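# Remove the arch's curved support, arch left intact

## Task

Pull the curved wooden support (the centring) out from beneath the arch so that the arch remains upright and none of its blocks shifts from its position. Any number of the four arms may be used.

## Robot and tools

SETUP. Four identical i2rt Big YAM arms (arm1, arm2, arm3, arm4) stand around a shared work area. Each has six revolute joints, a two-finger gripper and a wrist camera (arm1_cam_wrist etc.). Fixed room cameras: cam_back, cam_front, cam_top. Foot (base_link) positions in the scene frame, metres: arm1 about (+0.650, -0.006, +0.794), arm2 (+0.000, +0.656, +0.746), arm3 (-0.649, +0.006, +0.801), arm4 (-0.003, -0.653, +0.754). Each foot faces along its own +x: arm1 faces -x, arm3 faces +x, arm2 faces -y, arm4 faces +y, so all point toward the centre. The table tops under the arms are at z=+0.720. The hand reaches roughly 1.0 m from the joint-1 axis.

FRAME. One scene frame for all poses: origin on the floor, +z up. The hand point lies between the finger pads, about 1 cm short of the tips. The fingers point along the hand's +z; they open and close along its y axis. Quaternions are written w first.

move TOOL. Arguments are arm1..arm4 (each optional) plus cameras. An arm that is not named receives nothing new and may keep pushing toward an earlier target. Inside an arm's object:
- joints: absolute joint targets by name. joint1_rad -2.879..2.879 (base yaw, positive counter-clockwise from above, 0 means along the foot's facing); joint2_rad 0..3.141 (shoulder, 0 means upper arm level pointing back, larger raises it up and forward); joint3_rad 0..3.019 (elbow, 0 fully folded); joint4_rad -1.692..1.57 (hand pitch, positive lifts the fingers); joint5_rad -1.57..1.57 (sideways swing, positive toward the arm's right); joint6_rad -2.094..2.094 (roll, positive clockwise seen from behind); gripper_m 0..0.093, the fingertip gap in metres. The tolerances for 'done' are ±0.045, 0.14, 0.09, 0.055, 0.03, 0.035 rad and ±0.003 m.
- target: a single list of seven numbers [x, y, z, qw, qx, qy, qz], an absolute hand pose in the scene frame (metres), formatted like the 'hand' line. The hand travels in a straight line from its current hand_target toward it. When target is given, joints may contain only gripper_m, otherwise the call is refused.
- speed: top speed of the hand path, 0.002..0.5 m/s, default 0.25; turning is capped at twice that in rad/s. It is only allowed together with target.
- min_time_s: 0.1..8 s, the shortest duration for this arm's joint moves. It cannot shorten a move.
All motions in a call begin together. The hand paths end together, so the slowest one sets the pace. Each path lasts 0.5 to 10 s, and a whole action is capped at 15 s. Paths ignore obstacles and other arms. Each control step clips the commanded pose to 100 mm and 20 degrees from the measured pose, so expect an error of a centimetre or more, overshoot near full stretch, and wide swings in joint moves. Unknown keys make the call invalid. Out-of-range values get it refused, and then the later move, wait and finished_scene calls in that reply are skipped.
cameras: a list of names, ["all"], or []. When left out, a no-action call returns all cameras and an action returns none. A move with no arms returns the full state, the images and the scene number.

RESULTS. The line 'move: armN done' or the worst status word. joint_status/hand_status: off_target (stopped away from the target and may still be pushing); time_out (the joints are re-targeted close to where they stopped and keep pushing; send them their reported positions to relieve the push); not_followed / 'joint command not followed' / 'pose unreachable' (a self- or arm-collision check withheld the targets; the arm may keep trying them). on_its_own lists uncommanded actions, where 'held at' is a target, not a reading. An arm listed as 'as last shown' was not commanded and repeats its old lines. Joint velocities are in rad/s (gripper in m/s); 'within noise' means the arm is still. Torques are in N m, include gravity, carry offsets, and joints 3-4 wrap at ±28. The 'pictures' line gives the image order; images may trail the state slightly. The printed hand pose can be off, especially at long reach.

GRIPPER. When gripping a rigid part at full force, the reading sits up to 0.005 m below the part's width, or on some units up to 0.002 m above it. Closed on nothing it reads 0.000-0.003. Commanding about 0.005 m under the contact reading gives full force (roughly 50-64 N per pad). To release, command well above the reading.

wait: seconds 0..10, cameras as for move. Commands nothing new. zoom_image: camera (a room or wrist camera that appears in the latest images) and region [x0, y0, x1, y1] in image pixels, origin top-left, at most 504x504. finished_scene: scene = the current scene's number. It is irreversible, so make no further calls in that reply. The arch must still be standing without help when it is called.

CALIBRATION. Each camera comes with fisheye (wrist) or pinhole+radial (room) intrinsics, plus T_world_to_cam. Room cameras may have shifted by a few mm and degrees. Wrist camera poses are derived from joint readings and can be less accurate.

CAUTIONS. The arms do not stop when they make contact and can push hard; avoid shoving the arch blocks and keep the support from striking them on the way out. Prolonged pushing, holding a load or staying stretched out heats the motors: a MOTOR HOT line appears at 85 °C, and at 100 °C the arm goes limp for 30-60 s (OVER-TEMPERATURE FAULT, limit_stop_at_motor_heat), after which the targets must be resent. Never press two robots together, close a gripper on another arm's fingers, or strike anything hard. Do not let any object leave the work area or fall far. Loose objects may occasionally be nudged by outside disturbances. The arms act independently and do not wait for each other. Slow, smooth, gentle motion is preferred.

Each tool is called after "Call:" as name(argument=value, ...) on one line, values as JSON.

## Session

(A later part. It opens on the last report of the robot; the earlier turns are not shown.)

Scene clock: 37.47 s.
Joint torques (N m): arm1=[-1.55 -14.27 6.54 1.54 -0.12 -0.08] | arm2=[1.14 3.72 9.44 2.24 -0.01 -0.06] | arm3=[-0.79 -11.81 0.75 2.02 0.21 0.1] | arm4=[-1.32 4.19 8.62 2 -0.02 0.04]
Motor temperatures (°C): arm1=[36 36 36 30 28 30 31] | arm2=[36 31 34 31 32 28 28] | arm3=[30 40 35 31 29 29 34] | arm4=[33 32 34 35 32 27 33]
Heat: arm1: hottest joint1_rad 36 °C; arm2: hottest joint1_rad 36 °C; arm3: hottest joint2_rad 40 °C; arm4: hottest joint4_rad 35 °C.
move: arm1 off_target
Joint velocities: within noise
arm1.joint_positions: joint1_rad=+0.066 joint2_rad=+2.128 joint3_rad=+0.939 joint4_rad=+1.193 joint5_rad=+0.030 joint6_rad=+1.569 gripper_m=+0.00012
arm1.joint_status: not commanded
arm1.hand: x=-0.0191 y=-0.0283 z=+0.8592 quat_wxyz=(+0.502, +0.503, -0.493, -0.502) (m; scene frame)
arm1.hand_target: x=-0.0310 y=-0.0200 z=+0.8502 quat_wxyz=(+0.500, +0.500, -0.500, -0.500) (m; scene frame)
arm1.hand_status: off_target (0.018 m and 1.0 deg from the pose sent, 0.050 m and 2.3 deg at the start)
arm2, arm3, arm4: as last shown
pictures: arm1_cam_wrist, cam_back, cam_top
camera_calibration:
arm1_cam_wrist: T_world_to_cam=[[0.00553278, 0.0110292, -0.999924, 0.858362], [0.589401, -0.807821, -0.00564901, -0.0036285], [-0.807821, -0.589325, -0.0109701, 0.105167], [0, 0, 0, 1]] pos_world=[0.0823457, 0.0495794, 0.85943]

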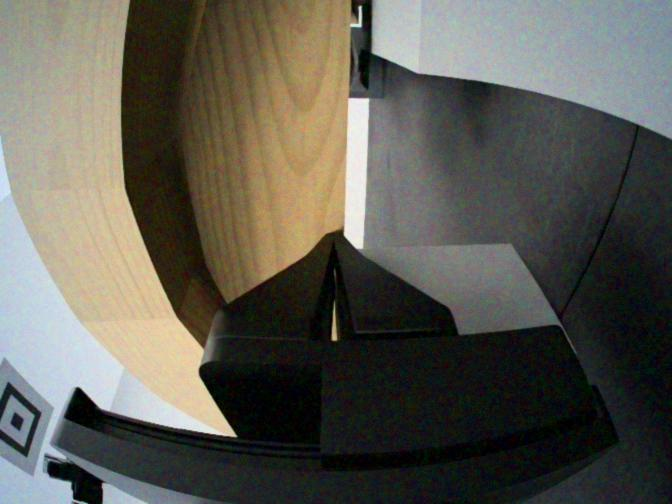

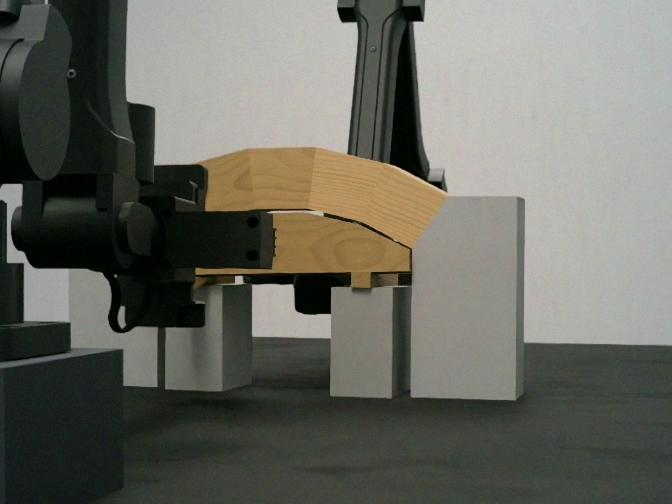

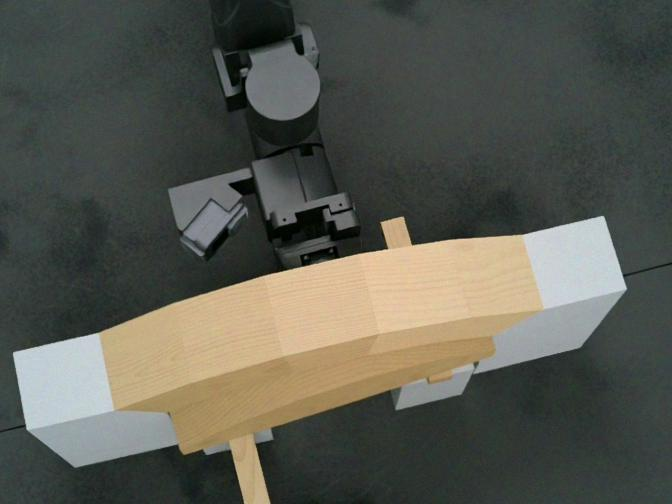

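Call:
move(arm1={"target": [0.06, -0.025, 0.865, -0.5, -0.5, 0.5, 0.5], "speed": 0.12}, arm2={"target": [-0.18, 0.25, 0.95, 0.7044, 0.7044, 0.0616, 0.0616], "speed": 0.3, "joints": {"gripper_m": 0.05}}, arm3={"target": [-0.15, 0.006, 0.865, 0.519, 0.519, 0.480, 0.480], "speed": 0.1}, cameras=["arm2_cam_wrist", "arm3_cam_wrist", "cam_back", "cam_top", "cam_front"])

Scene clock: 44.23 s.
Joint torques (N m): arm1=[-0.15 -15.62 1.99 3.56 0.12 -0.08] | arm2=[1.96 -4.72 6.12 2.76 0.22 0.01] | arm3=[-1.14 -9.52 3.45 1.58 0.27 0.07] | arm4=[-1.03 3.9 8.7 2.07 0 0.03]
Motor temperatures (°C): arm1=[36 36 36 30 28 30 31] | arm2=[36 31 35 31 32 28 28] | arm3=[30 40 35 31 29 29 33] | arm4=[33 32 34 35 32 27 32]
Heat: arm1: hottest joint1_rad 36 °C; arm2: hottest joint1_rad 36 °C; arm3: hottest joint2_rad 40 °C; arm4: hottest joint4_rad 35 °C.
move: arm1 off_target; arm2 done; arm3 done
Joint velocities: within noise
arm1.joint_positions: joint1_rad=+0.066 joint2_rad=+2.052 joint3_rad=+0.713 joint4_rad=+1.296 joint5_rad=+0.041 joint6_rad=+1.569 gripper_m=+0.00012
arm1.joint_status: not commanded
arm1.hand: x=+0.0580 y=-0.0231 z=+0.8487 quat_wxyz=(+0.487, +0.513, -0.507, -0.494) (m; scene frame)
arm1.hand_target: x=+0.0600 y=-0.0250 z=+0.8647 quat_wxyz=(+0.500, +0.500, -0.500, -0.500) (m; scene frame)
arm1.hand_status: off_target (0.016 m and 2.3 deg from the pose sent, 0.079 m and 1.0 deg at the start)
arm2.joint_positions: joint1_rad=-0.693 joint2_rad=+1.371 joint3_rad=+0.450 joint4_rad=+0.930 joint5_rad=-0.909 joint6_rad=+1.557 gripper_m=+0.05013
arm2.joint_status: all done
arm2.hand: x=-0.1852 y=+0.2499 z=+0.9591 quat_wxyz=(-0.708, -0.701, -0.067, -0.053) (m; scene frame)
arm2.hand_target: x=-0.1801 y=+0.2501 z=+0.9502 quat_wxyz=(-0.704, -0.705, -0.062, -0.061) (m; scene frame)
arm2.hand_status: done (0.010 m and 1.3 deg from the pose sent, 0.469 m and 49.1 deg at the start)
arm3.joint_positions: joint1_rad=+0.014 joint2_rad=+1.977 joint3_rad=+0.436 joint4_rad=+1.540 joint5_rad=+0.117 joint6_rad=+1.571 gripper_m=+0.08791
arm3.joint_status: not commanded
arm3.hand: x=-0.1560 y=+0.0114 z=+0.8666 quat_wxyz=(-0.515, -0.516, -0.488, -0.480) (m; scene frame)
arm3.hand_target: x=-0.1502 y=+0.0059 z=+0.8650 quat_wxyz=(-0.519, -0.519, -0.480, -0.480) (m; scene frame)
arm3.hand_status: done (0.008 m and 1.0 deg from the pose sent, 0.050 m and 6.8 deg at the start; a joint's target at an end of its range on 8 of 77 steps)
arm4: as last shown
pictures: arm2_cam_wrist, arm3_cam_wrist, cam_back, cam_front, cam_top
camera_calibration:
arm2_cam_wrist: T_world_to_cam=[[-0.025607, -0.00377145, -0.999665, 0.954405], [0.70832, 0.705585, -0.020806, -0.0201572], [0.705427, -0.708616, -0.0153965, 0.448534], [0, 0, 0, 1]] pos_world=[-0.277691, 0.33566, 0.960572]
arm3_cam_wrist: T_world_to_cam=[[0.00563628, -0.00288232, -0.99998, 0.868319], [-0.557395, 0.830229, -0.00553473, -0.089686], [0.830228, 0.557415, 0.00307281, 0.24827], [0, 0, 0, 1]] pos_world=[-0.261005, -0.0614269, 0.867043]

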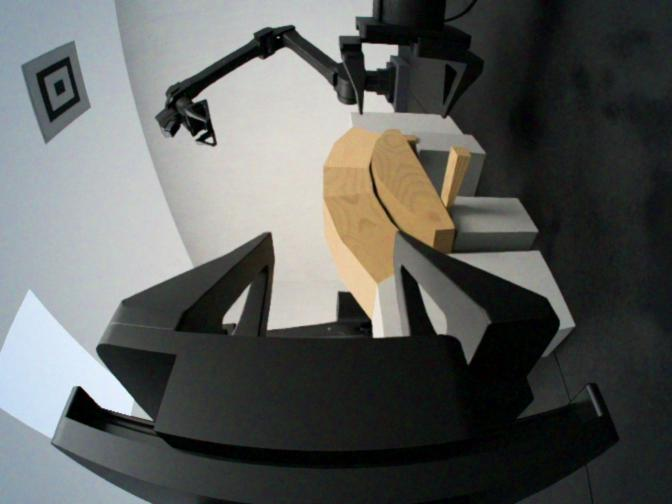

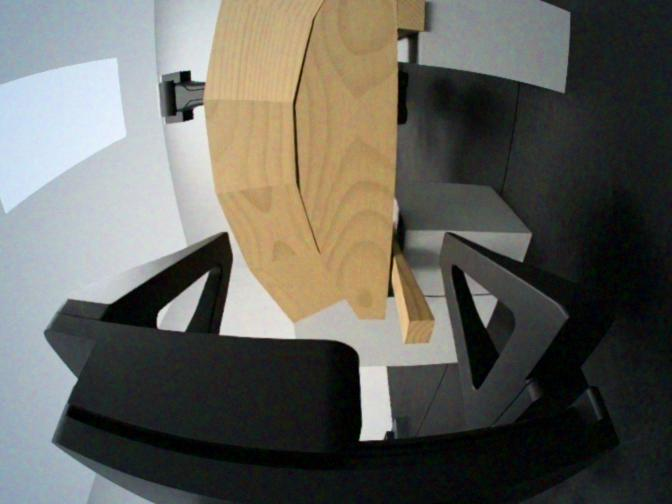

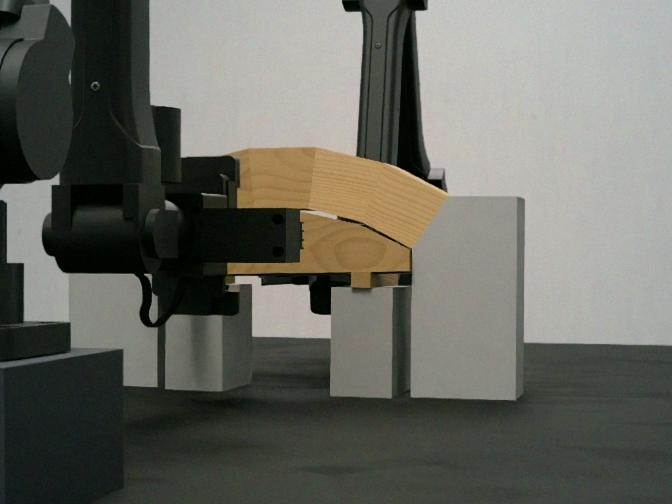

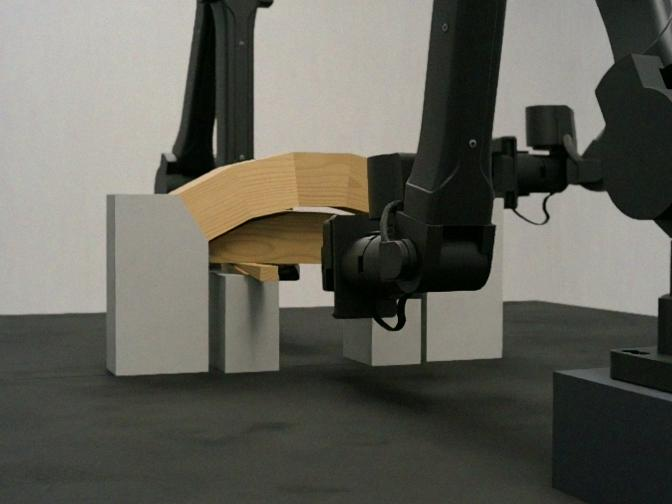

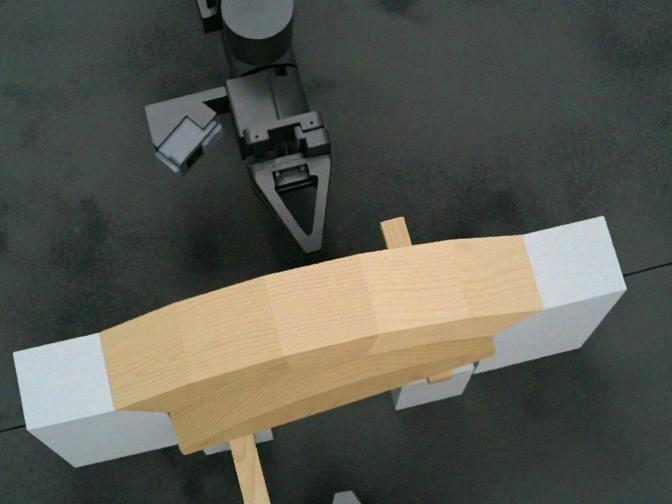

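Call:
move(arm2={"target": [-0.143, 0.155, 0.838, 0.7044, 0.7044, 0.0616, 0.0616], "speed": 0.15}, arm3={"target": [-0.10, -0.004, 0.858, 0.519, 0.519, 0.480, 0.480], "speed": 0.08}, cameras=["arm2_cam_wrist", "arm3_cam_wrist", "cam_back", "cam_top"])

Scene clock: 46.80 s.
Joint torques (N m): arm1=[-0.32 -15.79 2.02 3.59 0.11 -0.08] | arm2=[1.73 -8.7 6.11 2.86 0.2 0.03] | arm3=[-1.03 -10.93 4.78 1.01 -0.02 0.07] | arm4=[-0.97 4.13 8.55 2.15 0.02 0.02]
Motor temperatures (°C): arm1=[36 37 36 30 28 30 31] | arm2=[36 31 35 31 32 28 28] | arm3=[30 40 35 31 29 29 33] | arm4=[33 32 34 35 32 27 32]
Heat: arm1: hottest joint2_rad 37 °C; arm2: hottest joint1_rad 36 °C; arm3: hottest joint2_rad 40 °C; arm4: hottest joint4_rad 35 °C.
move: arm2 done; arm3 done
Joint velocities: within noise
arm1, arm4: as last shown
arm2.joint_positions: joint1_rad=-0.444 joint2_rad=+1.897 joint3_rad=+0.542 joint4_rad=+1.326 joint5_rad=-0.663 joint6_rad=+1.559 gripper_m=+0.05013
arm2.joint_status: not commanded
arm2.hand: x=-0.1415 y=+0.1643 z=+0.8350 quat_wxyz=(-0.697, -0.712, -0.059, -0.062) (m; scene frame)
arm2.hand_target: x=-0.1429 y=+0.1554 z=+0.8380 quat_wxyz=(-0.704, -0.705, -0.062, -0.062) (m; scene frame)
arm2.hand_status: done (0.010 m and 1.2 deg from the pose sent, 0.159 m and 1.3 deg at the start)
arm3.joint_positions: joint1_rad=-0.018 joint2_rad=+2.019 joint3_rad=+0.570 joint4_rad=+1.459 joint5_rad=+0.092 joint6_rad=+1.571 gripper_m=+0.08791
arm3.joint_status: not commanded
arm3.hand: x=-0.1076 y=+0.0008 z=+0.8625 quat_wxyz=(-0.520, -0.515, -0.483, -0.481) (m; scene frame)
arm3.hand_target: x=-0.1003 y=-0.0040 z=+0.8580 quat_wxyz=(-0.519, -0.519, -0.480, -0.480) (m; scene frame)
arm3.hand_status: done (0.010 m and 0.6 deg from the pose sent, 0.059 m and 1.0 deg at the start)
pictures: arm2_cam_wrist, arm3_cam_wrist, cam_back, cam_top
camera_calibration:
arm2_cam_wrist: T_world_to_cam=[[-0.00416665, 0.0283269, -0.99959, 0.828871], [0.706451, 0.707555, 0.0171063, -0.0255777], [0.70775, -0.70609, -0.0229597, 0.361462], [0, 0, 0, 1]] pos_world=[-0.234302, 0.249843, 0.837268]
arm3_cam_wrist: T_world_to_cam=[[0.0167448, -0.00281322, -0.999856, 0.864978], [-0.551334, 0.834205, -0.0115804, -0.0481609], [0.834117, 0.551448, 0.0124176, 0.20642], [0, 0, 0, 1]] pos_world=[-0.213215, -0.0712202, 0.861732]

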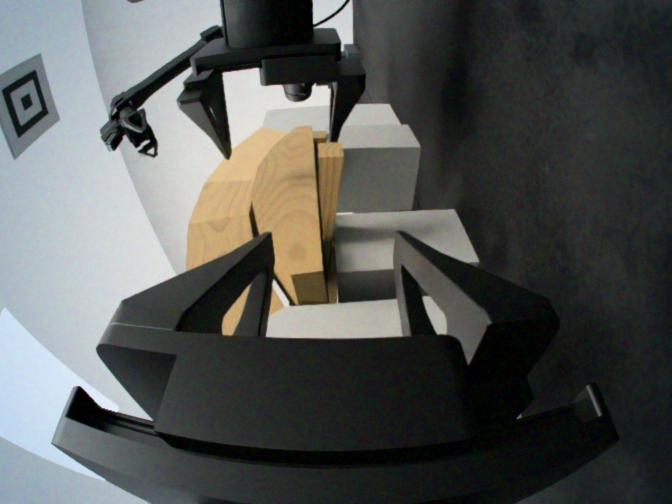

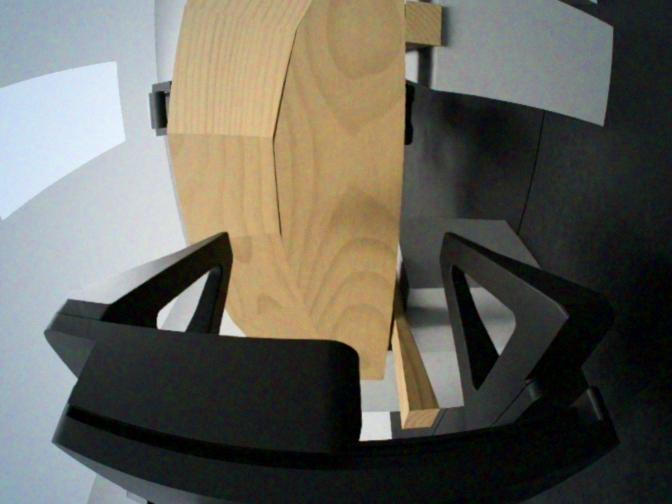

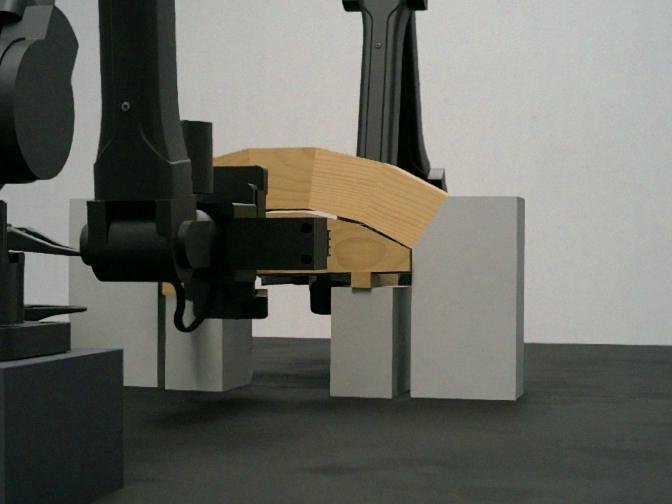

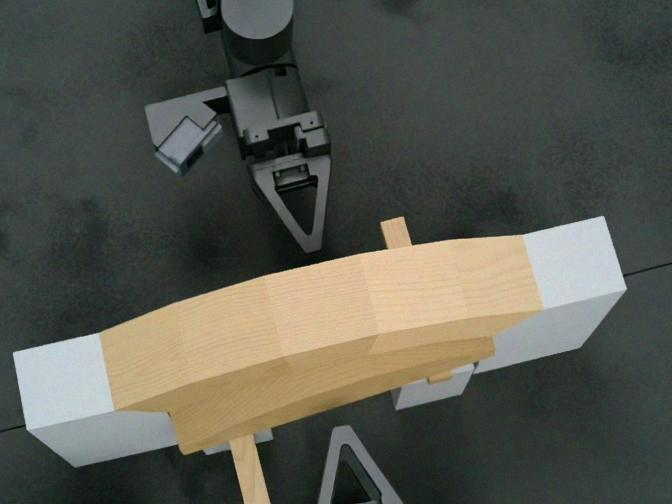

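Call:
move(arm2={"target": [-0.127, 0.065, 0.835, 0.7044, 0.7044, 0.0616, 0.0616], "speed": 0.08}, arm3={"target": [-0.061, -0.006, 0.855, 0.519, 0.519, 0.480, 0.480], "speed": 0.05}, cameras=["arm2_cam_wrist", "arm3_cam_wrist", "cam_back", "cam_top"])

Scene clock: 49.73 s.
Joint torques (N m): arm1=[-0.15 -15.62 1.98 3.59 0.11 -0.08] | arm2=[1.73 -10.52 7.71 1.92 0.2 0.02] | arm3=[-1.08 -12.04 5.85 0.95 -0.03 0.07] | arm4=[-1.26 4.48 8.57 2.04 -0.01 0.06]
Motor temperatures (°C): arm1=[36 37 36 30 28 30 31] | arm2=[36 32 35 31 32 28 28] | arm3=[30 40 35 31 29 29 33] | arm4=[33 32 35 35 32 27 32]
Heat: arm1: hottest joint2_rad 37 °C; arm2: hottest joint1_rad 36 °C; arm3: hottest joint2_rad 40 °C; arm4: hottest joint3_rad 35 °C.
move: arm2 off_target; arm3 off_target
Joint velocities: within noise
arm1, arm4: as last shown
arm2.joint_positions: joint1_rad=-0.319 joint2_rad=+1.976 joint3_rad=+0.751 joint4_rad=+1.224 joint5_rad=-0.537 joint6_rad=+1.560 gripper_m=+0.05013
arm2.joint_status: not commanded
arm2.hand: x=-0.1265 y=+0.0764 z=+0.8391 quat_wxyz=(-0.705, -0.704, -0.064, -0.057) (m; scene frame)
arm2.hand_target: x=-0.1268 y=+0.0656 z=+0.8349 quat_wxyz=(-0.704, -0.705, -0.062, -0.062) (m; scene frame)
arm2.hand_status: off_target (0.012 m and 0.6 deg from the pose sent, 0.100 m and 1.2 deg at the start)
arm3.joint_positions: joint1_rad=-0.023 joint2_rad=+2.050 joint3_rad=+0.675 joint4_rad=+1.382 joint5_rad=+0.086 joint6_rad=+1.571 gripper_m=+0.08791
arm3.joint_status: not commanded
arm3.hand: x=-0.0699 y=-0.0005 z=+0.8587 quat_wxyz=(-0.519, -0.516, -0.484, -0.480) (m; scene frame)
arm3.hand_target: x=-0.0614 y=-0.0060 z=+0.8552 quat_wxyz=(-0.519, -0.519, -0.480, -0.480) (m; scene frame)
arm3.hand_status: off_target (0.011 m and 0.6 deg from the pose sent, 0.048 m and 0.6 deg at the start)
pictures: arm2_cam_wrist, arm3_cam_wrist, cam_back, cam_top
camera_calibration:
arm2_cam_wrist: T_world_to_cam=[[-0.0166469, 0.00405183, -0.999853, 0.836038], [0.706543, 0.707614, -0.00889593, 0.0478174], [0.707474, -0.706588, -0.0146424, 0.281888], [0, 0, 0, 1]] pos_world=[-0.219296, 0.161955, 0.840468]
arm3_cam_wrist: T_world_to_cam=[[0.0136933, -0.0028284, -0.999902, 0.860448], [-0.551623, 0.834034, -0.00991348, -0.027687], [0.833981, 0.551705, 0.00986045, 0.177896], [0, 0, 0, 1]] pos_world=[-0.175417, -0.0726205, 0.858335]

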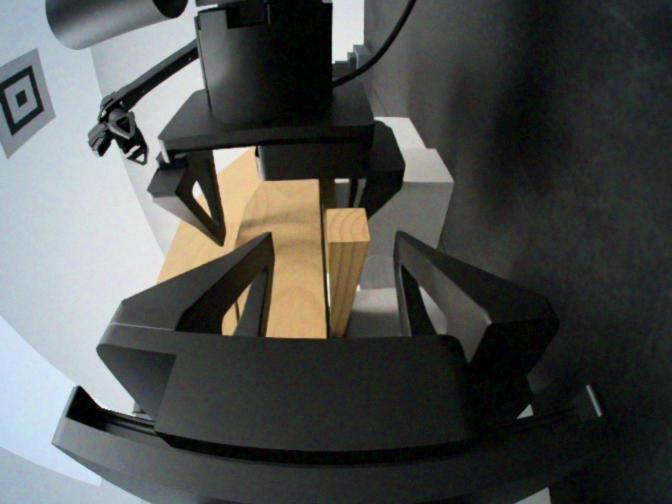

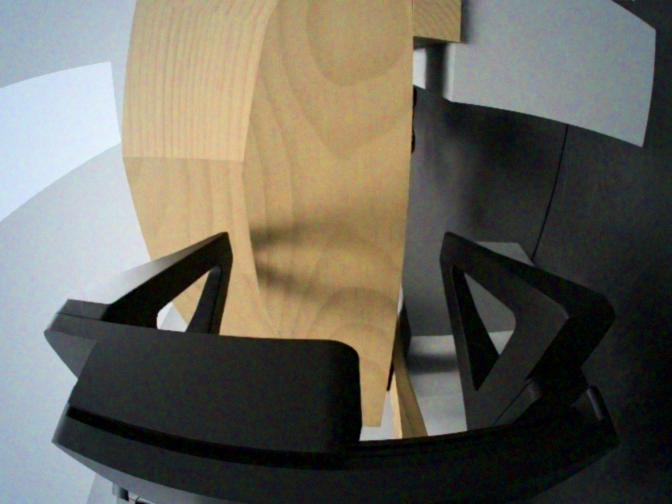

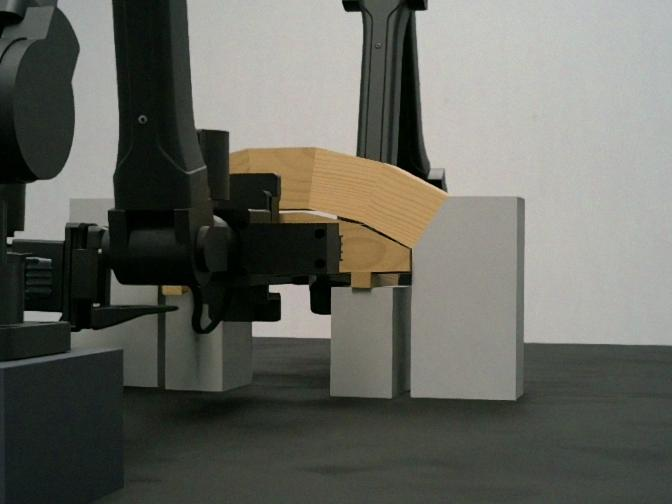

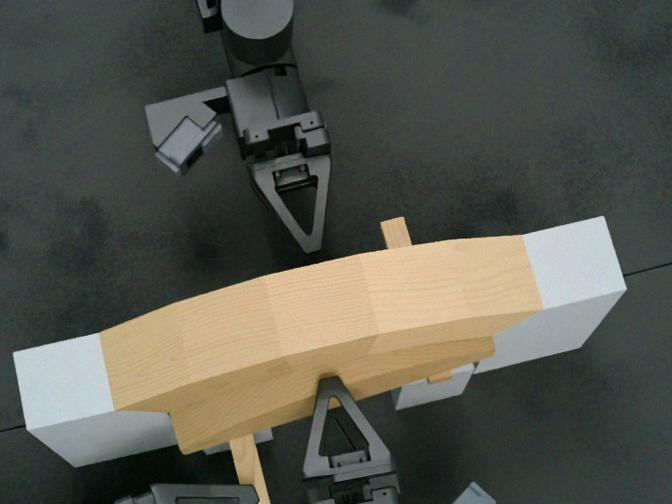

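Call:
move(arm2={"target": [-0.127, 0.063, 0.828, 0.7044, 0.7044, 0.0616, 0.0616], "speed": 0.05, "joints": {"gripper_m": 0.03}}, arm3={"joints": {"gripper_m": 0.064}}, cameras=["arm2_cam_wrist", "arm3_cam_wrist"])

Scene clock: 51.10 s.
Joint torques (N m): arm1=[-0.09 -15.62 2.03 3.59 0.12 -0.08] | arm2=[2.08 -10.64 7.61 2.45 0.2 0.02] | arm3=[-1.03 -12.22 5.75 1.01 -0.02 0.06] | arm4=[-1.61 4.48 8.57 2.04 0.01 0.03]
Motor temperatures (°C): arm1=[36 37 36 30 28 30 31] | arm2=[36 32 35 31 32 28 28] | arm3=[30 39 35 31 29 29 33] | arm4=[33 32 35 35 31 27 32]
Heat: arm1: hottest joint2_rad 37 °C; arm2: hottest joint1_rad 36 °C; arm3: hottest joint2_rad 39 °C; arm4: hottest joint3_rad 35 °C.
move: arm2 off_target; arm3 done
Joint velocities: within noise
arm1: as last shown
arm2.joint_positions: joint1_rad=-0.319 joint2_rad=+1.999 joint3_rad=+0.760 joint4_rad=+1.224 joint5_rad=-0.536 joint6_rad=+1.560 gripper_m=+0.03013
arm2.joint_status: all done
arm2.hand: x=-0.1276 y=+0.0741 z=+0.8293 quat_wxyz=(-0.701, -0.708, -0.062, -0.058) (m; scene frame)
arm2.hand_target: x=-0.1268 y=+0.0634 z=+0.8282 quat_wxyz=(-0.704, -0.704, -0.062, -0.062) (m; scene frame)
arm2.hand_status: off_target (0.011 m and 0.7 deg from the pose sent, 0.018 m and 0.7 deg at the start)
arm3.joint_positions: joint1_rad=-0.023 joint2_rad=+2.050 joint3_rad=+0.677 joint4_rad=+1.382 joint5_rad=+0.086 joint6_rad=+1.571 gripper_m=+0.06411
arm3.joint_status: all done
arm3.hand: x=-0.0694 y=-0.0004 z=+0.8592 quat_wxyz=(-0.519, -0.515, -0.483, -0.481) (m; scene frame)
arm3.hand_target: x=-0.0614 y=-0.0060 z=+0.8552 quat_wxyz=(-0.519, -0.519, -0.480, -0.480) (m; scene frame)
arm3.hand_status: not commanded
arm4.joint_positions: joint1_rad=-0.454 joint2_rad=+0.631 joint3_rad=+1.450 joint4_rad=-1.565 joint5_rad=-0.075 joint6_rad=-0.150 gripper_m=+0.09396
arm4.joint_status: not commanded
arm4.hand: x=+0.0668 y=-0.4724 z=+1.2759 quat_wxyz=(-0.346, +0.552, -0.728, -0.214) (m; scene frame)
arm4.hand_target: x=+0.0658 y=-0.4742 z=+1.2836 quat_wxyz=(-0.354, +0.550, -0.724, -0.218) (m; scene frame)
arm4.hand_status: not commanded
pictures: arm2_cam_wrist, arm3_cam_wrist
camera_calibration:
arm2_cam_wrist: T_world_to_cam=[[-0.011768, 0.016931, -0.999787, 0.825795], [0.70762, 0.706584, 0.00363669, 0.0399874], [0.706495, -0.707427, -0.0202958, 0.285522], [0, 0, 0, 1]] pos_world=[-0.220298, 0.15975, 0.831269]
arm3_cam_wrist: T_world_to_cam=[[0.0152209, -0.00281083, -0.99988, 0.860987], [-0.552023, 0.83376, -0.0107472, -0.026725], [0.83369, 0.552121, 0.011139, 0.176272], [0, 0, 0, 1]] pos_world=[-0.174814, -0.0726209, 0.858633]

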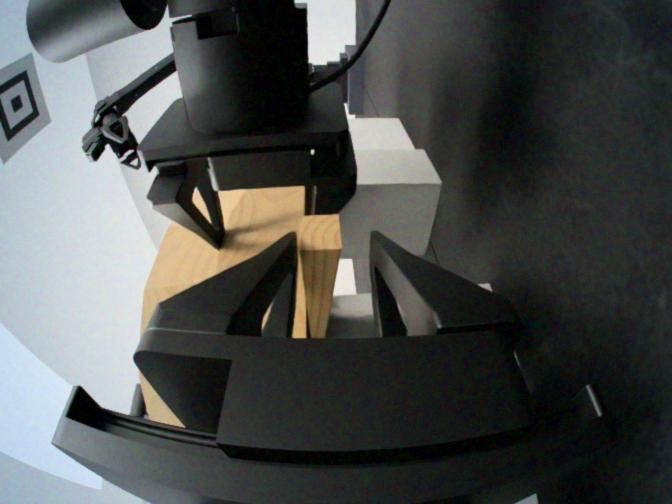

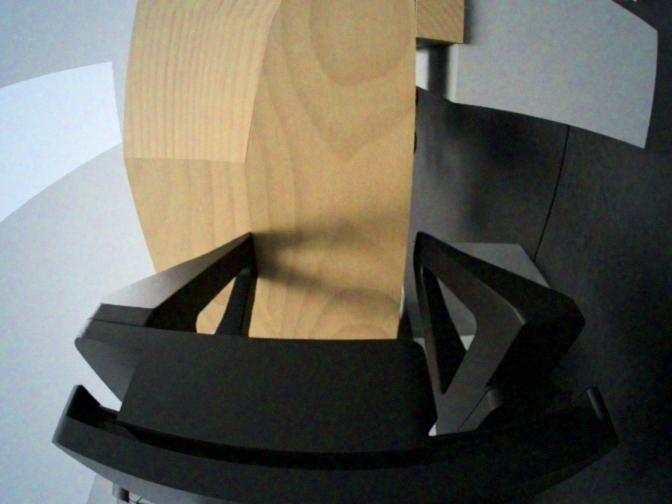

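Call:
move(arm2={"target": [-0.127, 0.063, 0.836, 0.7044, 0.7044, 0.0616, 0.0616], "speed": 0.05}, arm3={"joints": {"gripper_m": 0.057}}, cameras=["arm2_cam_wrist", "arm3_cam_wrist"])

Scene clock: 52.33 s.
Joint torques (N m): arm1=[-0.15 -15.44 1.96 3.55 0.12 -0.09] | arm2=[1.9 -12.4 7.34 1.84 0.2 0.02] | arm3=[-1.03 -11.99 5.38 1.01 -0.03 0.06] | arm4=[-1.08 4.31 8.73 1.99 -0.02 0.03]
Motor temperatures (°C): arm1=[36 37 36 30 28 30 31] | arm2=[36 32 35 31 32 28 28] | arm3=[30 39 35 31 29 29 33] | arm4=[33 32 35 35 31 27 32]
Heat: arm1: hottest joint2_rad 37 °C; arm2: hottest joint1_rad 36 °C; arm3: hottest joint2_rad 39 °C; arm4: hottest joint3_rad 35 °C.
move: arm2 off_target; arm3 done
Joint velocities: within noise
arm1, arm4: as last shown
arm2.joint_positions: joint1_rad=-0.319 joint2_rad=+1.999 joint3_rad=+0.760 joint4_rad=+1.218 joint5_rad=-0.536 joint6_rad=+1.560 gripper_m=+0.03013
arm2.joint_status: not commanded
arm2.hand: x=-0.1276 y=+0.0741 z=+0.8279 quat_wxyz=(-0.699, -0.710, -0.061, -0.059) (m; scene frame)
arm2.hand_target: x=-0.1268 y=+0.0634 z=+0.8363 quat_wxyz=(-0.704, -0.704, -0.062, -0.062) (m; scene frame)
arm2.hand_status: off_target (0.014 m and 0.9 deg from the pose sent, 0.013 m and 0.7 deg at the start)
arm3.joint_positions: joint1_rad=-0.025 joint2_rad=+2.050 joint3_rad=+0.682 joint4_rad=+1.382 joint5_rad=+0.086 joint6_rad=+1.571 gripper_m=+0.05728
arm3.joint_status: all done
arm3.hand: x=-0.0676 y=-0.0011 z=+0.8607 quat_wxyz=(-0.521, -0.515, -0.482, -0.482) (m; scene frame)
arm3.hand_target: x=-0.0613 y=-0.0061 z=+0.8553 quat_wxyz=(-0.519, -0.519, -0.480, -0.480) (m; scene frame)
arm3.hand_status: not commanded
pictures: arm2_cam_wrist, arm3_cam_wrist
camera_calibration:
arm2_cam_wrist: T_world_to_cam=[[-0.00957225, 0.0226116, -0.999698, 0.824299], [0.707572, 0.706581, 0.00920663, 0.0353592], [0.706576, -0.707271, -0.0227629, 0.287541], [0, 0, 0, 1]] pos_world=[-0.220299, 0.159747, 0.83027]
arm3_cam_wrist: T_world_to_cam=[[0.0197959, -0.00280092, -0.9998, 0.862681], [-0.550991, 0.834406, -0.0132471, -0.0230392], [0.834276, 0.551143, 0.0149746, 0.171934], [0, 0, 0, 1]] pos_world=[-0.173212, -0.0731198, 0.859629]

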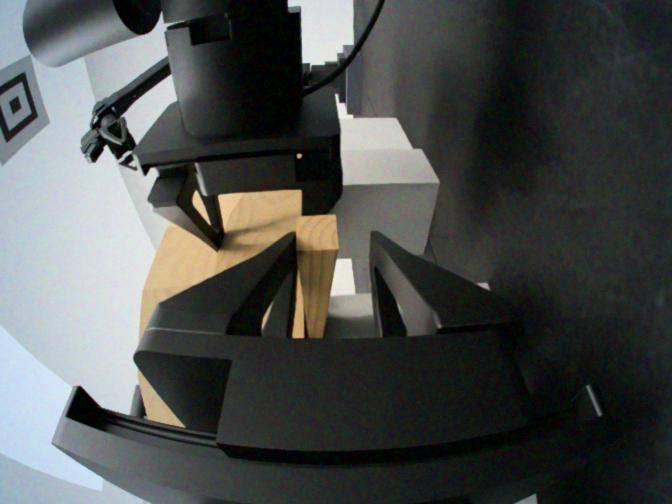

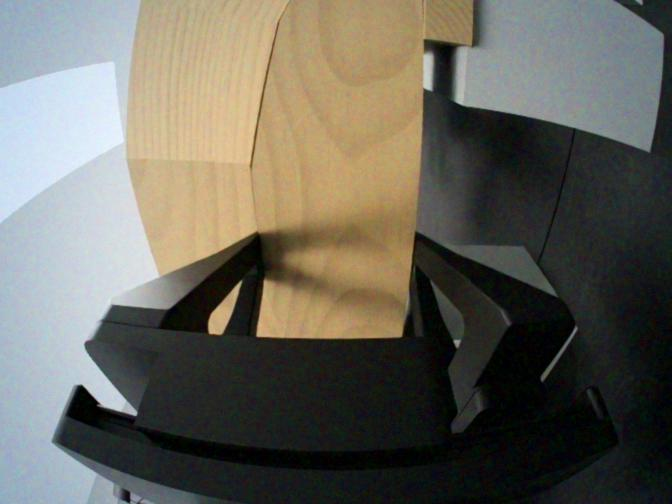

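Call:
move(arm2={"target": [-0.127, 0.063, 0.846, 0.7044, 0.7044, 0.0616, 0.0616], "speed": 0.05}, arm3={"joints": {"gripper_m": 0.045}}, cameras=["arm2_cam_wrist", "arm3_cam_wrist"])

Scene clock: 53.53 s.
Joint torques (N m): arm1=[-0.26 -15.56 1.98 3.58 0.11 -0.08] | arm2=[1.85 -12.63 7.28 1.89 0.18 0.01] | arm3=[-1.03 -12.16 5.39 1.02 -0.02 0.07] | arm4=[-1.44 4.19 8.68 2.04 -0.03 -0.01]
Motor temperatures (°C): arm1=[36 37 36 30 28 30 31] | arm2=[36 32 35 31 32 28 28] | arm3=[30 39 35 31 29 29 34] | arm4=[33 32 35 35 31 27 32]
Heat: arm1: hottest joint2_rad 37 °C; arm2: hottest joint1_rad 36 °C; arm3: hottest joint2_rad 39 °C; arm4: hottest joint3_rad 35 °C.
move: arm2 off_target; arm3 off_target
Joint velocities: within noise
arm1, arm4: as last shown
arm2.joint_positions: joint1_rad=-0.319 joint2_rad=+1.976 joint3_rad=+0.760 joint4_rad=+1.191 joint5_rad=-0.536 joint6_rad=+1.560 gripper_m=+0.03013
arm2.joint_status: not commanded
arm2.hand: x=-0.1279 y=+0.0732 z=+0.8353 quat_wxyz=(-0.698, -0.711, -0.060, -0.060) (m; scene frame)
arm2.hand_target: x=-0.1268 y=+0.0634 z=+0.8461 quat_wxyz=(-0.704, -0.704, -0.062, -0.062) (m; scene frame)
arm2.hand_status: off_target (0.015 m and 1.1 deg from the pose sent, 0.021 m and 0.9 deg at the start)
arm3.joint_positions: joint1_rad=-0.025 joint2_rad=+2.050 joint3_rad=+0.682 joint4_rad=+1.382 joint5_rad=+0.086 joint6_rad=+1.571 gripper_m=+0.05682
arm3.joint_status: gripper_m off_target (ended at +0.05682, target +0.04500)
arm3.hand: x=-0.0676 y=-0.0011 z=+0.8607 quat_wxyz=(-0.521, -0.515, -0.482, -0.482) (m; scene frame)
arm3.hand_target: x=-0.0613 y=-0.0061 z=+0.8553 quat_wxyz=(-0.519, -0.519, -0.480, -0.480) (m; scene frame)
arm3.hand_status: not commanded
pictures: arm2_cam_wrist, arm3_cam_wrist
camera_calibration:
arm2_cam_wrist: T_world_to_cam=[[-0.00811953, 0.025528, -0.999641, 0.83152], [0.707597, 0.706509, 0.0122948, 0.0335], [0.706569, -0.707244, -0.0238, 0.288219], [0, 0, 0, 1]] pos_world=[-0.220599, 0.158946, 0.83767]
arm3_cam_wrist: T_world_to_cam=[[0.0197959, -0.00280092, -0.9998, 0.862681], [-0.550991, 0.834406, -0.0132471, -0.0230392], [0.834276, 0.551143, 0.0149746, 0.171934], [0, 0, 0, 1]] pos_world=[-0.173212, -0.0731198, 0.859629]

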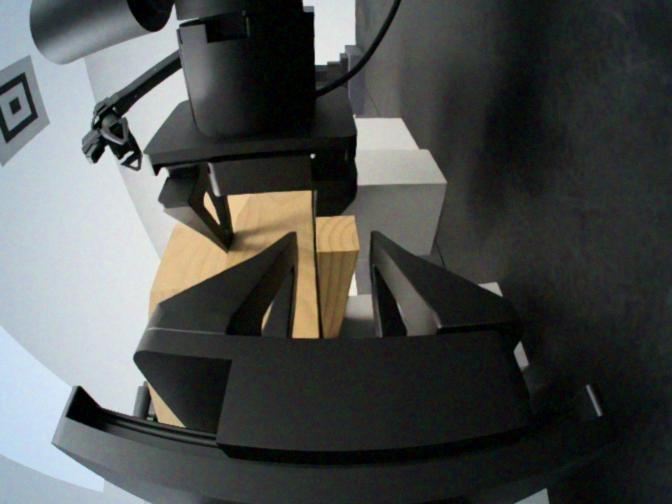

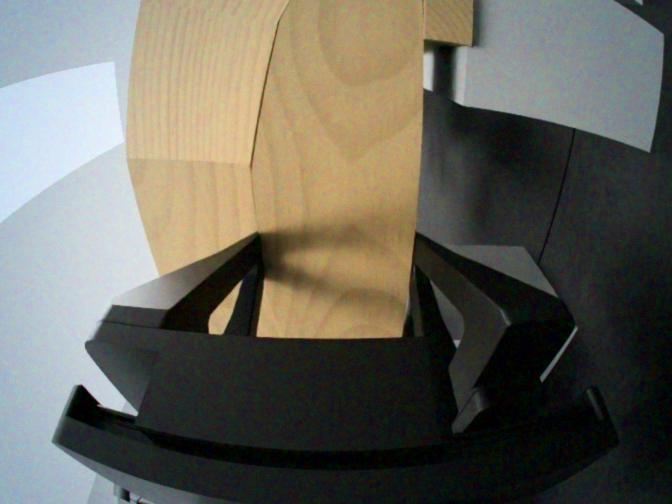

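Call:
move(arm2={"joints": {"gripper_m": 0.015}})

Call:
move(arm2={"joints": {"gripper_m": 0.005}}, cameras=["arm2_cam_wrist", "cam_back"])

Scene clock: 54.60 s.
Joint torques (N m): arm1=[-0.03 -15.56 1.99 3.58 0.12 -0.08] | arm2=[1.85 -12.75 7.23 1.87 0.19 -0.02] | arm3=[-0.97 -11.99 5.35 1.01 -0.02 0.07] | arm4=[-1.32 3.96 8.57 2.1 0 0.05]
Motor temperatures (°C): arm1=[36 37 36 30 28 30 31] | arm2=[36 32 35 31 32 28 28] | arm3=[30 39 35 31 29 29 34] | arm4=[33 32 35 35 31 27 32]
Heat: arm1: hottest joint2_rad 37 °C; arm2: hottest joint1_rad 36 °C; arm3: hottest joint2_rad 39 °C; arm4: hottest joint3_rad 35 °C.
move: arm2 done
Joint velocities: within noise
arm1, arm3, arm4: as last shown
arm2.joint_positions: joint1_rad=-0.319 joint2_rad=+1.976 joint3_rad=+0.760 joint4_rad=+1.191 joint5_rad=-0.536 joint6_rad=+1.562 gripper_m=+0.01545
arm2.joint_status: all done
arm2.hand: x=-0.1279 y=+0.0732 z=+0.8353 quat_wxyz=(-0.698, -0.711, -0.060, -0.061) (m; scene frame)
arm2.hand_target: x=-0.1268 y=+0.0634 z=+0.8461 quat_wxyz=(-0.704, -0.704, -0.062, -0.062) (m; scene frame)
arm2.hand_status: not commanded
pictures: none

Scene clock: 55.03 s.
Joint torques (N m): arm1=[-0.09 -15.56 1.99 3.56 0.11 -0.08] | arm2=[1.85 -12.4 7.35 1.83 0.18 -0.04] | arm3=[-1.03 -12.16 5.39 1.02 -0.02 0.06] | arm4=[-0.97 4.31 8.54 2.11 -0.02 0.03]
Motor temperatures (°C): arm1=[36 38 36 30 28 30 31] | arm2=[36 32 35 31 32 28 28] | arm3=[30 39 35 31 29 29 34] | arm4=[33 32 35 35 31 27 32]
Heat: arm1: hottest joint2_rad 38 °C; arm2: hottest joint1_rad 36 °C; arm3: hottest joint2_rad 39 °C; arm4: hottest joint3_rad 35 °C.
move: arm2 off_target
Joint velocities: within noise
arm1, arm3, arm4: as last shown
arm2.joint_positions: joint1_rad=-0.319 joint2_rad=+1.974 joint3_rad=+0.760 joint4_rad=+1.191 joint5_rad=-0.536 joint6_rad=+1.564 gripper_m=+0.01395
arm2.joint_status: gripper_m off_target (ended at +0.01397, target +0.00500)
arm2.hand: x=-0.1280 y=+0.0732 z=+0.8364 quat_wxyz=(-0.698, -0.711, -0.059, -0.061) (m; scene frame)
arm2.hand_target: x=-0.1268 y=+0.0634 z=+0.8462 quat_wxyz=(-0.704, -0.704, -0.062, -0.062) (m; scene frame)
arm2.hand_status: not commanded
pictures: arm2_cam_wrist, cam_back
camera_calibration:
arm2_cam_wrist: T_world_to_cam=[[-0.00541892, 0.0242872, -0.99969, 0.833054], [0.707575, 0.706512, 0.013329, 0.0326901], [0.706617, -0.707284, -0.0210135, 0.285847], [0, 0, 0, 1]] pos_world=[-0.220601, 0.158846, 0.838367]

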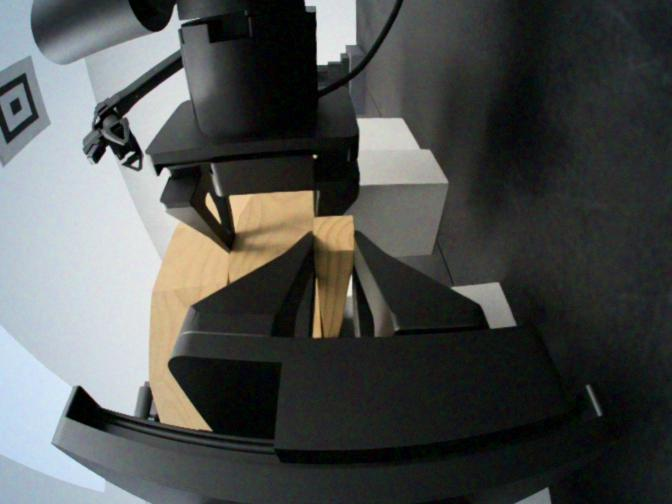

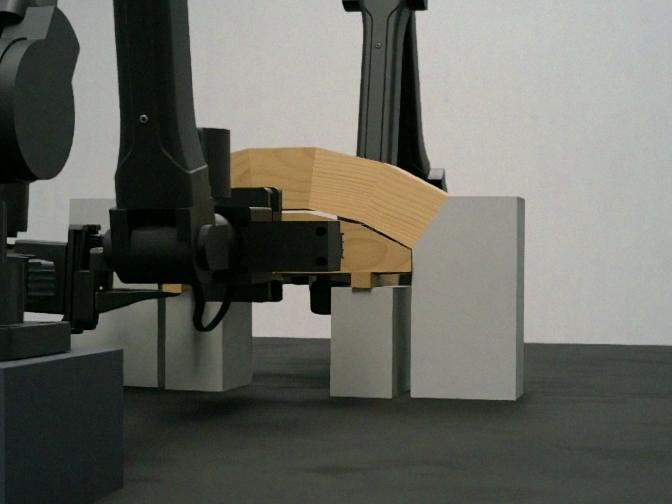

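Call:
move(arm2={"target": [-0.16, 0.068, 0.846, 0.7044, 0.7044, 0.0616, 0.0616], "speed": 0.04}, arm3={"target": [-0.063, -0.005, 0.862, 0.519, 0.519, 0.480, 0.480], "speed": 0.02}, cameras=["arm2_cam_wrist", "cam_back", "cam_top"])

Scene clock: 57.00 s.
Joint torques (N m): arm1=[-0.09 -15.79 1.99 3.59 0.11 -0.08] | arm2=[0.5 -11.99 8.2 1.92 -0.16 -0.03] | arm3=[-0.85 -14.21 4.55 0.4 0.07 0.07] | arm4=[-1.2 3.9 8.76 2.13 -0.03 0.01]
Motor temperatures (°C): arm1=[36 38 36 30 28 30 31] | arm2=[36 32 35 31 32 28 28] | arm3=[30 40 35 31 29 29 34] | arm4=[33 32 35 35 31 27 32]
Heat: arm1: hottest joint2_rad 38 °C; arm2: hottest joint1_rad 36 °C; arm3: hottest joint2_rad 40 °C; arm4: hottest joint3_rad 35 °C.
move: arm2 off_target; arm3 done
Joint velocities: within noise
arm1.joint_positions: joint1_rad=+0.066 joint2_rad=+2.052 joint3_rad=+0.713 joint4_rad=+1.296 joint5_rad=+0.041 joint6_rad=+1.569 gripper_m=+0.00012
arm1.joint_status: not commanded
arm1.hand: x=+0.0580 y=-0.0231 z=+0.8487 quat_wxyz=(+0.487, +0.513, -0.507, -0.494) (m; scene frame)
arm1.hand_target: x=+0.0600 y=-0.0250 z=+0.8647 quat_wxyz=(+0.500, +0.500, -0.500, -0.500) (m; scene frame)
arm1.hand_status: not commanded
arm2.joint_positions: joint1_rad=-0.373 joint2_rad=+1.974 joint3_rad=+0.775 joint4_rad=+1.176 joint5_rad=-0.598 joint6_rad=+1.564 gripper_m=+0.01395
arm2.joint_status: not commanded
arm2.hand: x=-0.1511 y=+0.0781 z=+0.8381 quat_wxyz=(-0.698, -0.711, -0.061, -0.064) (m; scene frame)
arm2.hand_target: x=-0.1599 y=+0.0686 z=+0.8462 quat_wxyz=(-0.704, -0.704, -0.062, -0.061) (m; scene frame)
arm2.hand_status: off_target (0.016 m and 1.1 deg from the pose sent, 0.034 m and 1.0 deg at the start)
arm3.joint_positions: joint1_rad=-0.025 joint2_rad=+2.050 joint3_rad=+0.682 joint4_rad=+1.382 joint5_rad=+0.086 joint6_rad=+1.571 gripper_m=+0.05682
arm3.joint_status: not commanded
arm3.hand: x=-0.0676 y=-0.0011 z=+0.8609 quat_wxyz=(-0.521, -0.515, -0.482, -0.482) (m; scene frame)
arm3.hand_target: x=-0.0631 y=-0.0050 z=+0.8622 quat_wxyz=(-0.519, -0.519, -0.480, -0.480) (m; scene frame)
arm3.hand_status: done (0.006 m and 0.6 deg from the pose sent, 0.006 m and 0.6 deg at the start)
arm4: as last shown
pictures: arm2_cam_wrist, cam_back, cam_top
camera_calibration:
arm2_cam_wrist: T_world_to_cam=[[-0.00377242, 0.0251304, -0.999677, 0.834676], [0.702405, 0.711614, 0.0152383, 0.0428489], [0.711767, -0.702121, -0.0203362, 0.305515], [0, 0, 0, 1]] pos_world=[-0.244404, 0.163041, 0.839966]

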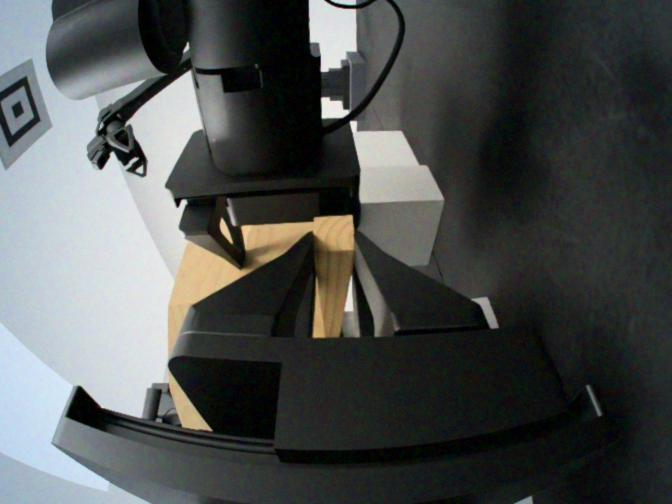

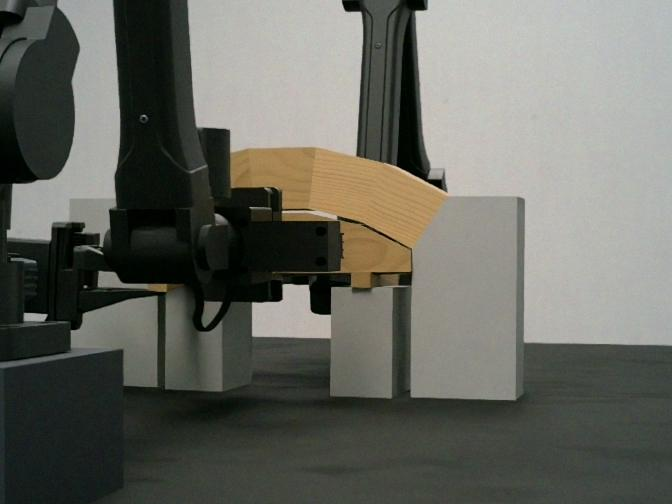

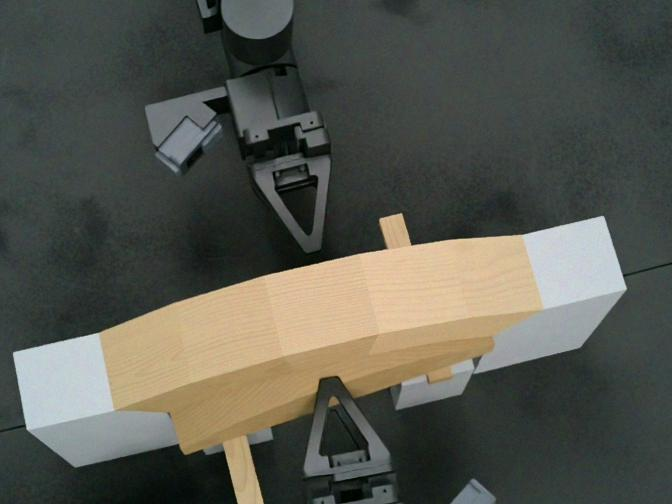

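Call:
move(arm2={"target": [-0.24, 0.092, 0.848, 0.7044, 0.7044, 0.0616, 0.0616], "speed": 0.06}, cameras=["arm2_cam_wrist", "cam_back", "cam_top"])

Scene clock: 59.37 s.
Joint torques (N m): arm1=[-0.09 -15.62 2 3.58 0.12 -0.08] | arm2=[0.67 -11.28 8.64 1.84 -0.14 -0.03] | arm3=[-0.85 -14.15 4.51 0.43 0.08 0.06] | arm4=[-1.26 4.31 8.43 2.18 0.01 -0.01]
Motor temperatures (°C): arm1=[36 38 36 30 28 30 31] | arm2=[36 33 35 31 32 28 28] | arm3=[30 40 35 31 29 29 34] | arm4=[33 32 35 35 31 27 32]
Heat: arm1: hottest joint2_rad 38 °C; arm2: hottest joint1_rad 36 °C; arm3: hottest joint2_rad 40 °C; arm4: hottest joint3_rad 35 °C.
move: arm2 off_target
Joint velocities: within noise
arm1, arm3, arm4: as last shown
arm2.joint_positions: joint1_rad=-0.550 joint2_rad=+1.974 joint3_rad=+0.829 joint4_rad=+1.139 joint5_rad=-0.773 joint6_rad=+1.564 gripper_m=+0.01395
arm2.joint_status: not commanded
arm2.hand: x=-0.2309 y=+0.1005 z=+0.8501 quat_wxyz=(-0.704, -0.705, -0.063, -0.061) (m; scene frame)
arm2.hand_target: x=-0.2398 y=+0.0925 z=+0.8481 quat_wxyz=(-0.704, -0.704, -0.062, -0.061) (m; scene frame)
arm2.hand_status: off_target (0.013 m and 0.2 deg from the pose sent, 0.091 m and 1.1 deg at the start)
arm3.hand_target: x=-0.0631 y=-0.0050 z=+0.8621 quat_wxyz=(-0.519, -0.519, -0.480, -0.480) (m; scene frame)
pictures: arm2_cam_wrist, cam_back, cam_top
camera_calibration:
arm2_cam_wrist: T_world_to_cam=[[-0.00987976, 0.00855657, -0.999915, 0.846303], [0.703871, 0.710327, -0.000876186, 0.0969281], [0.710259, -0.70382, -0.0130406, 0.371888], [0, 0, 0, 1]] pos_world=[-0.324, 0.18565, 0.851165]

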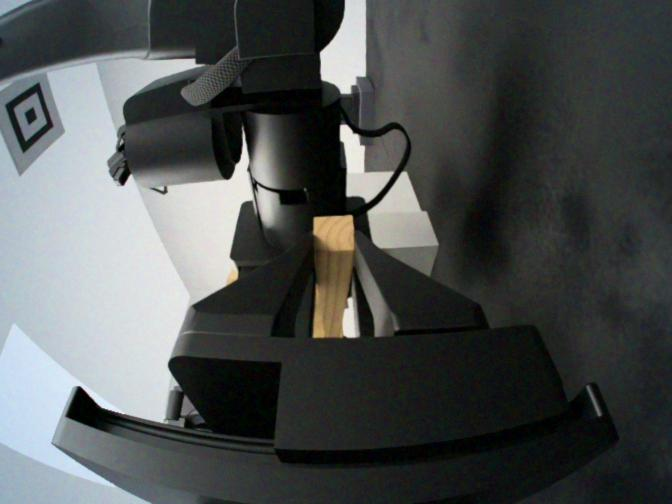

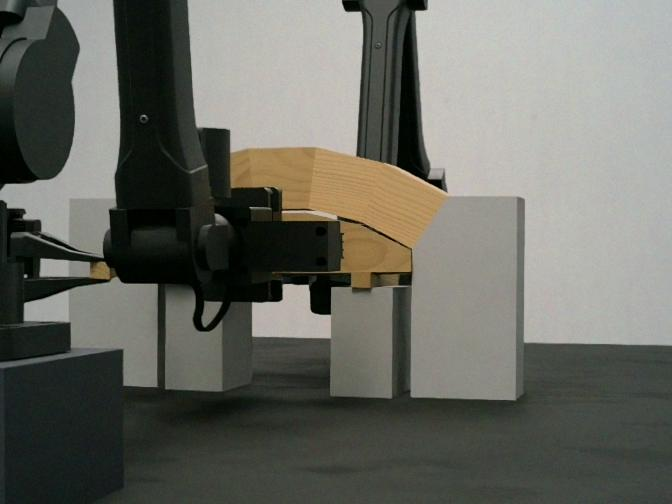

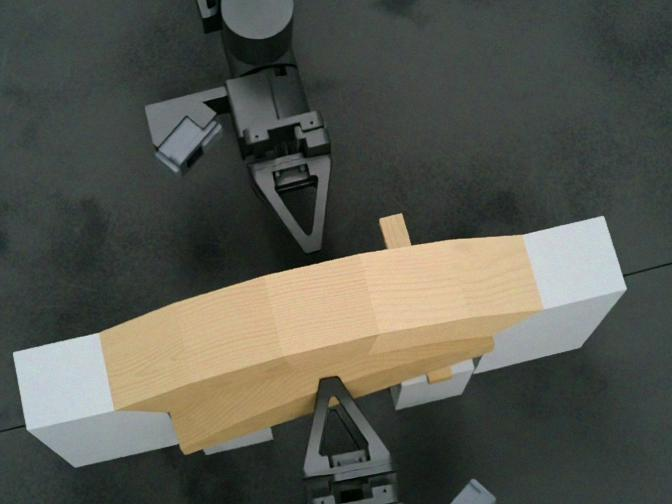

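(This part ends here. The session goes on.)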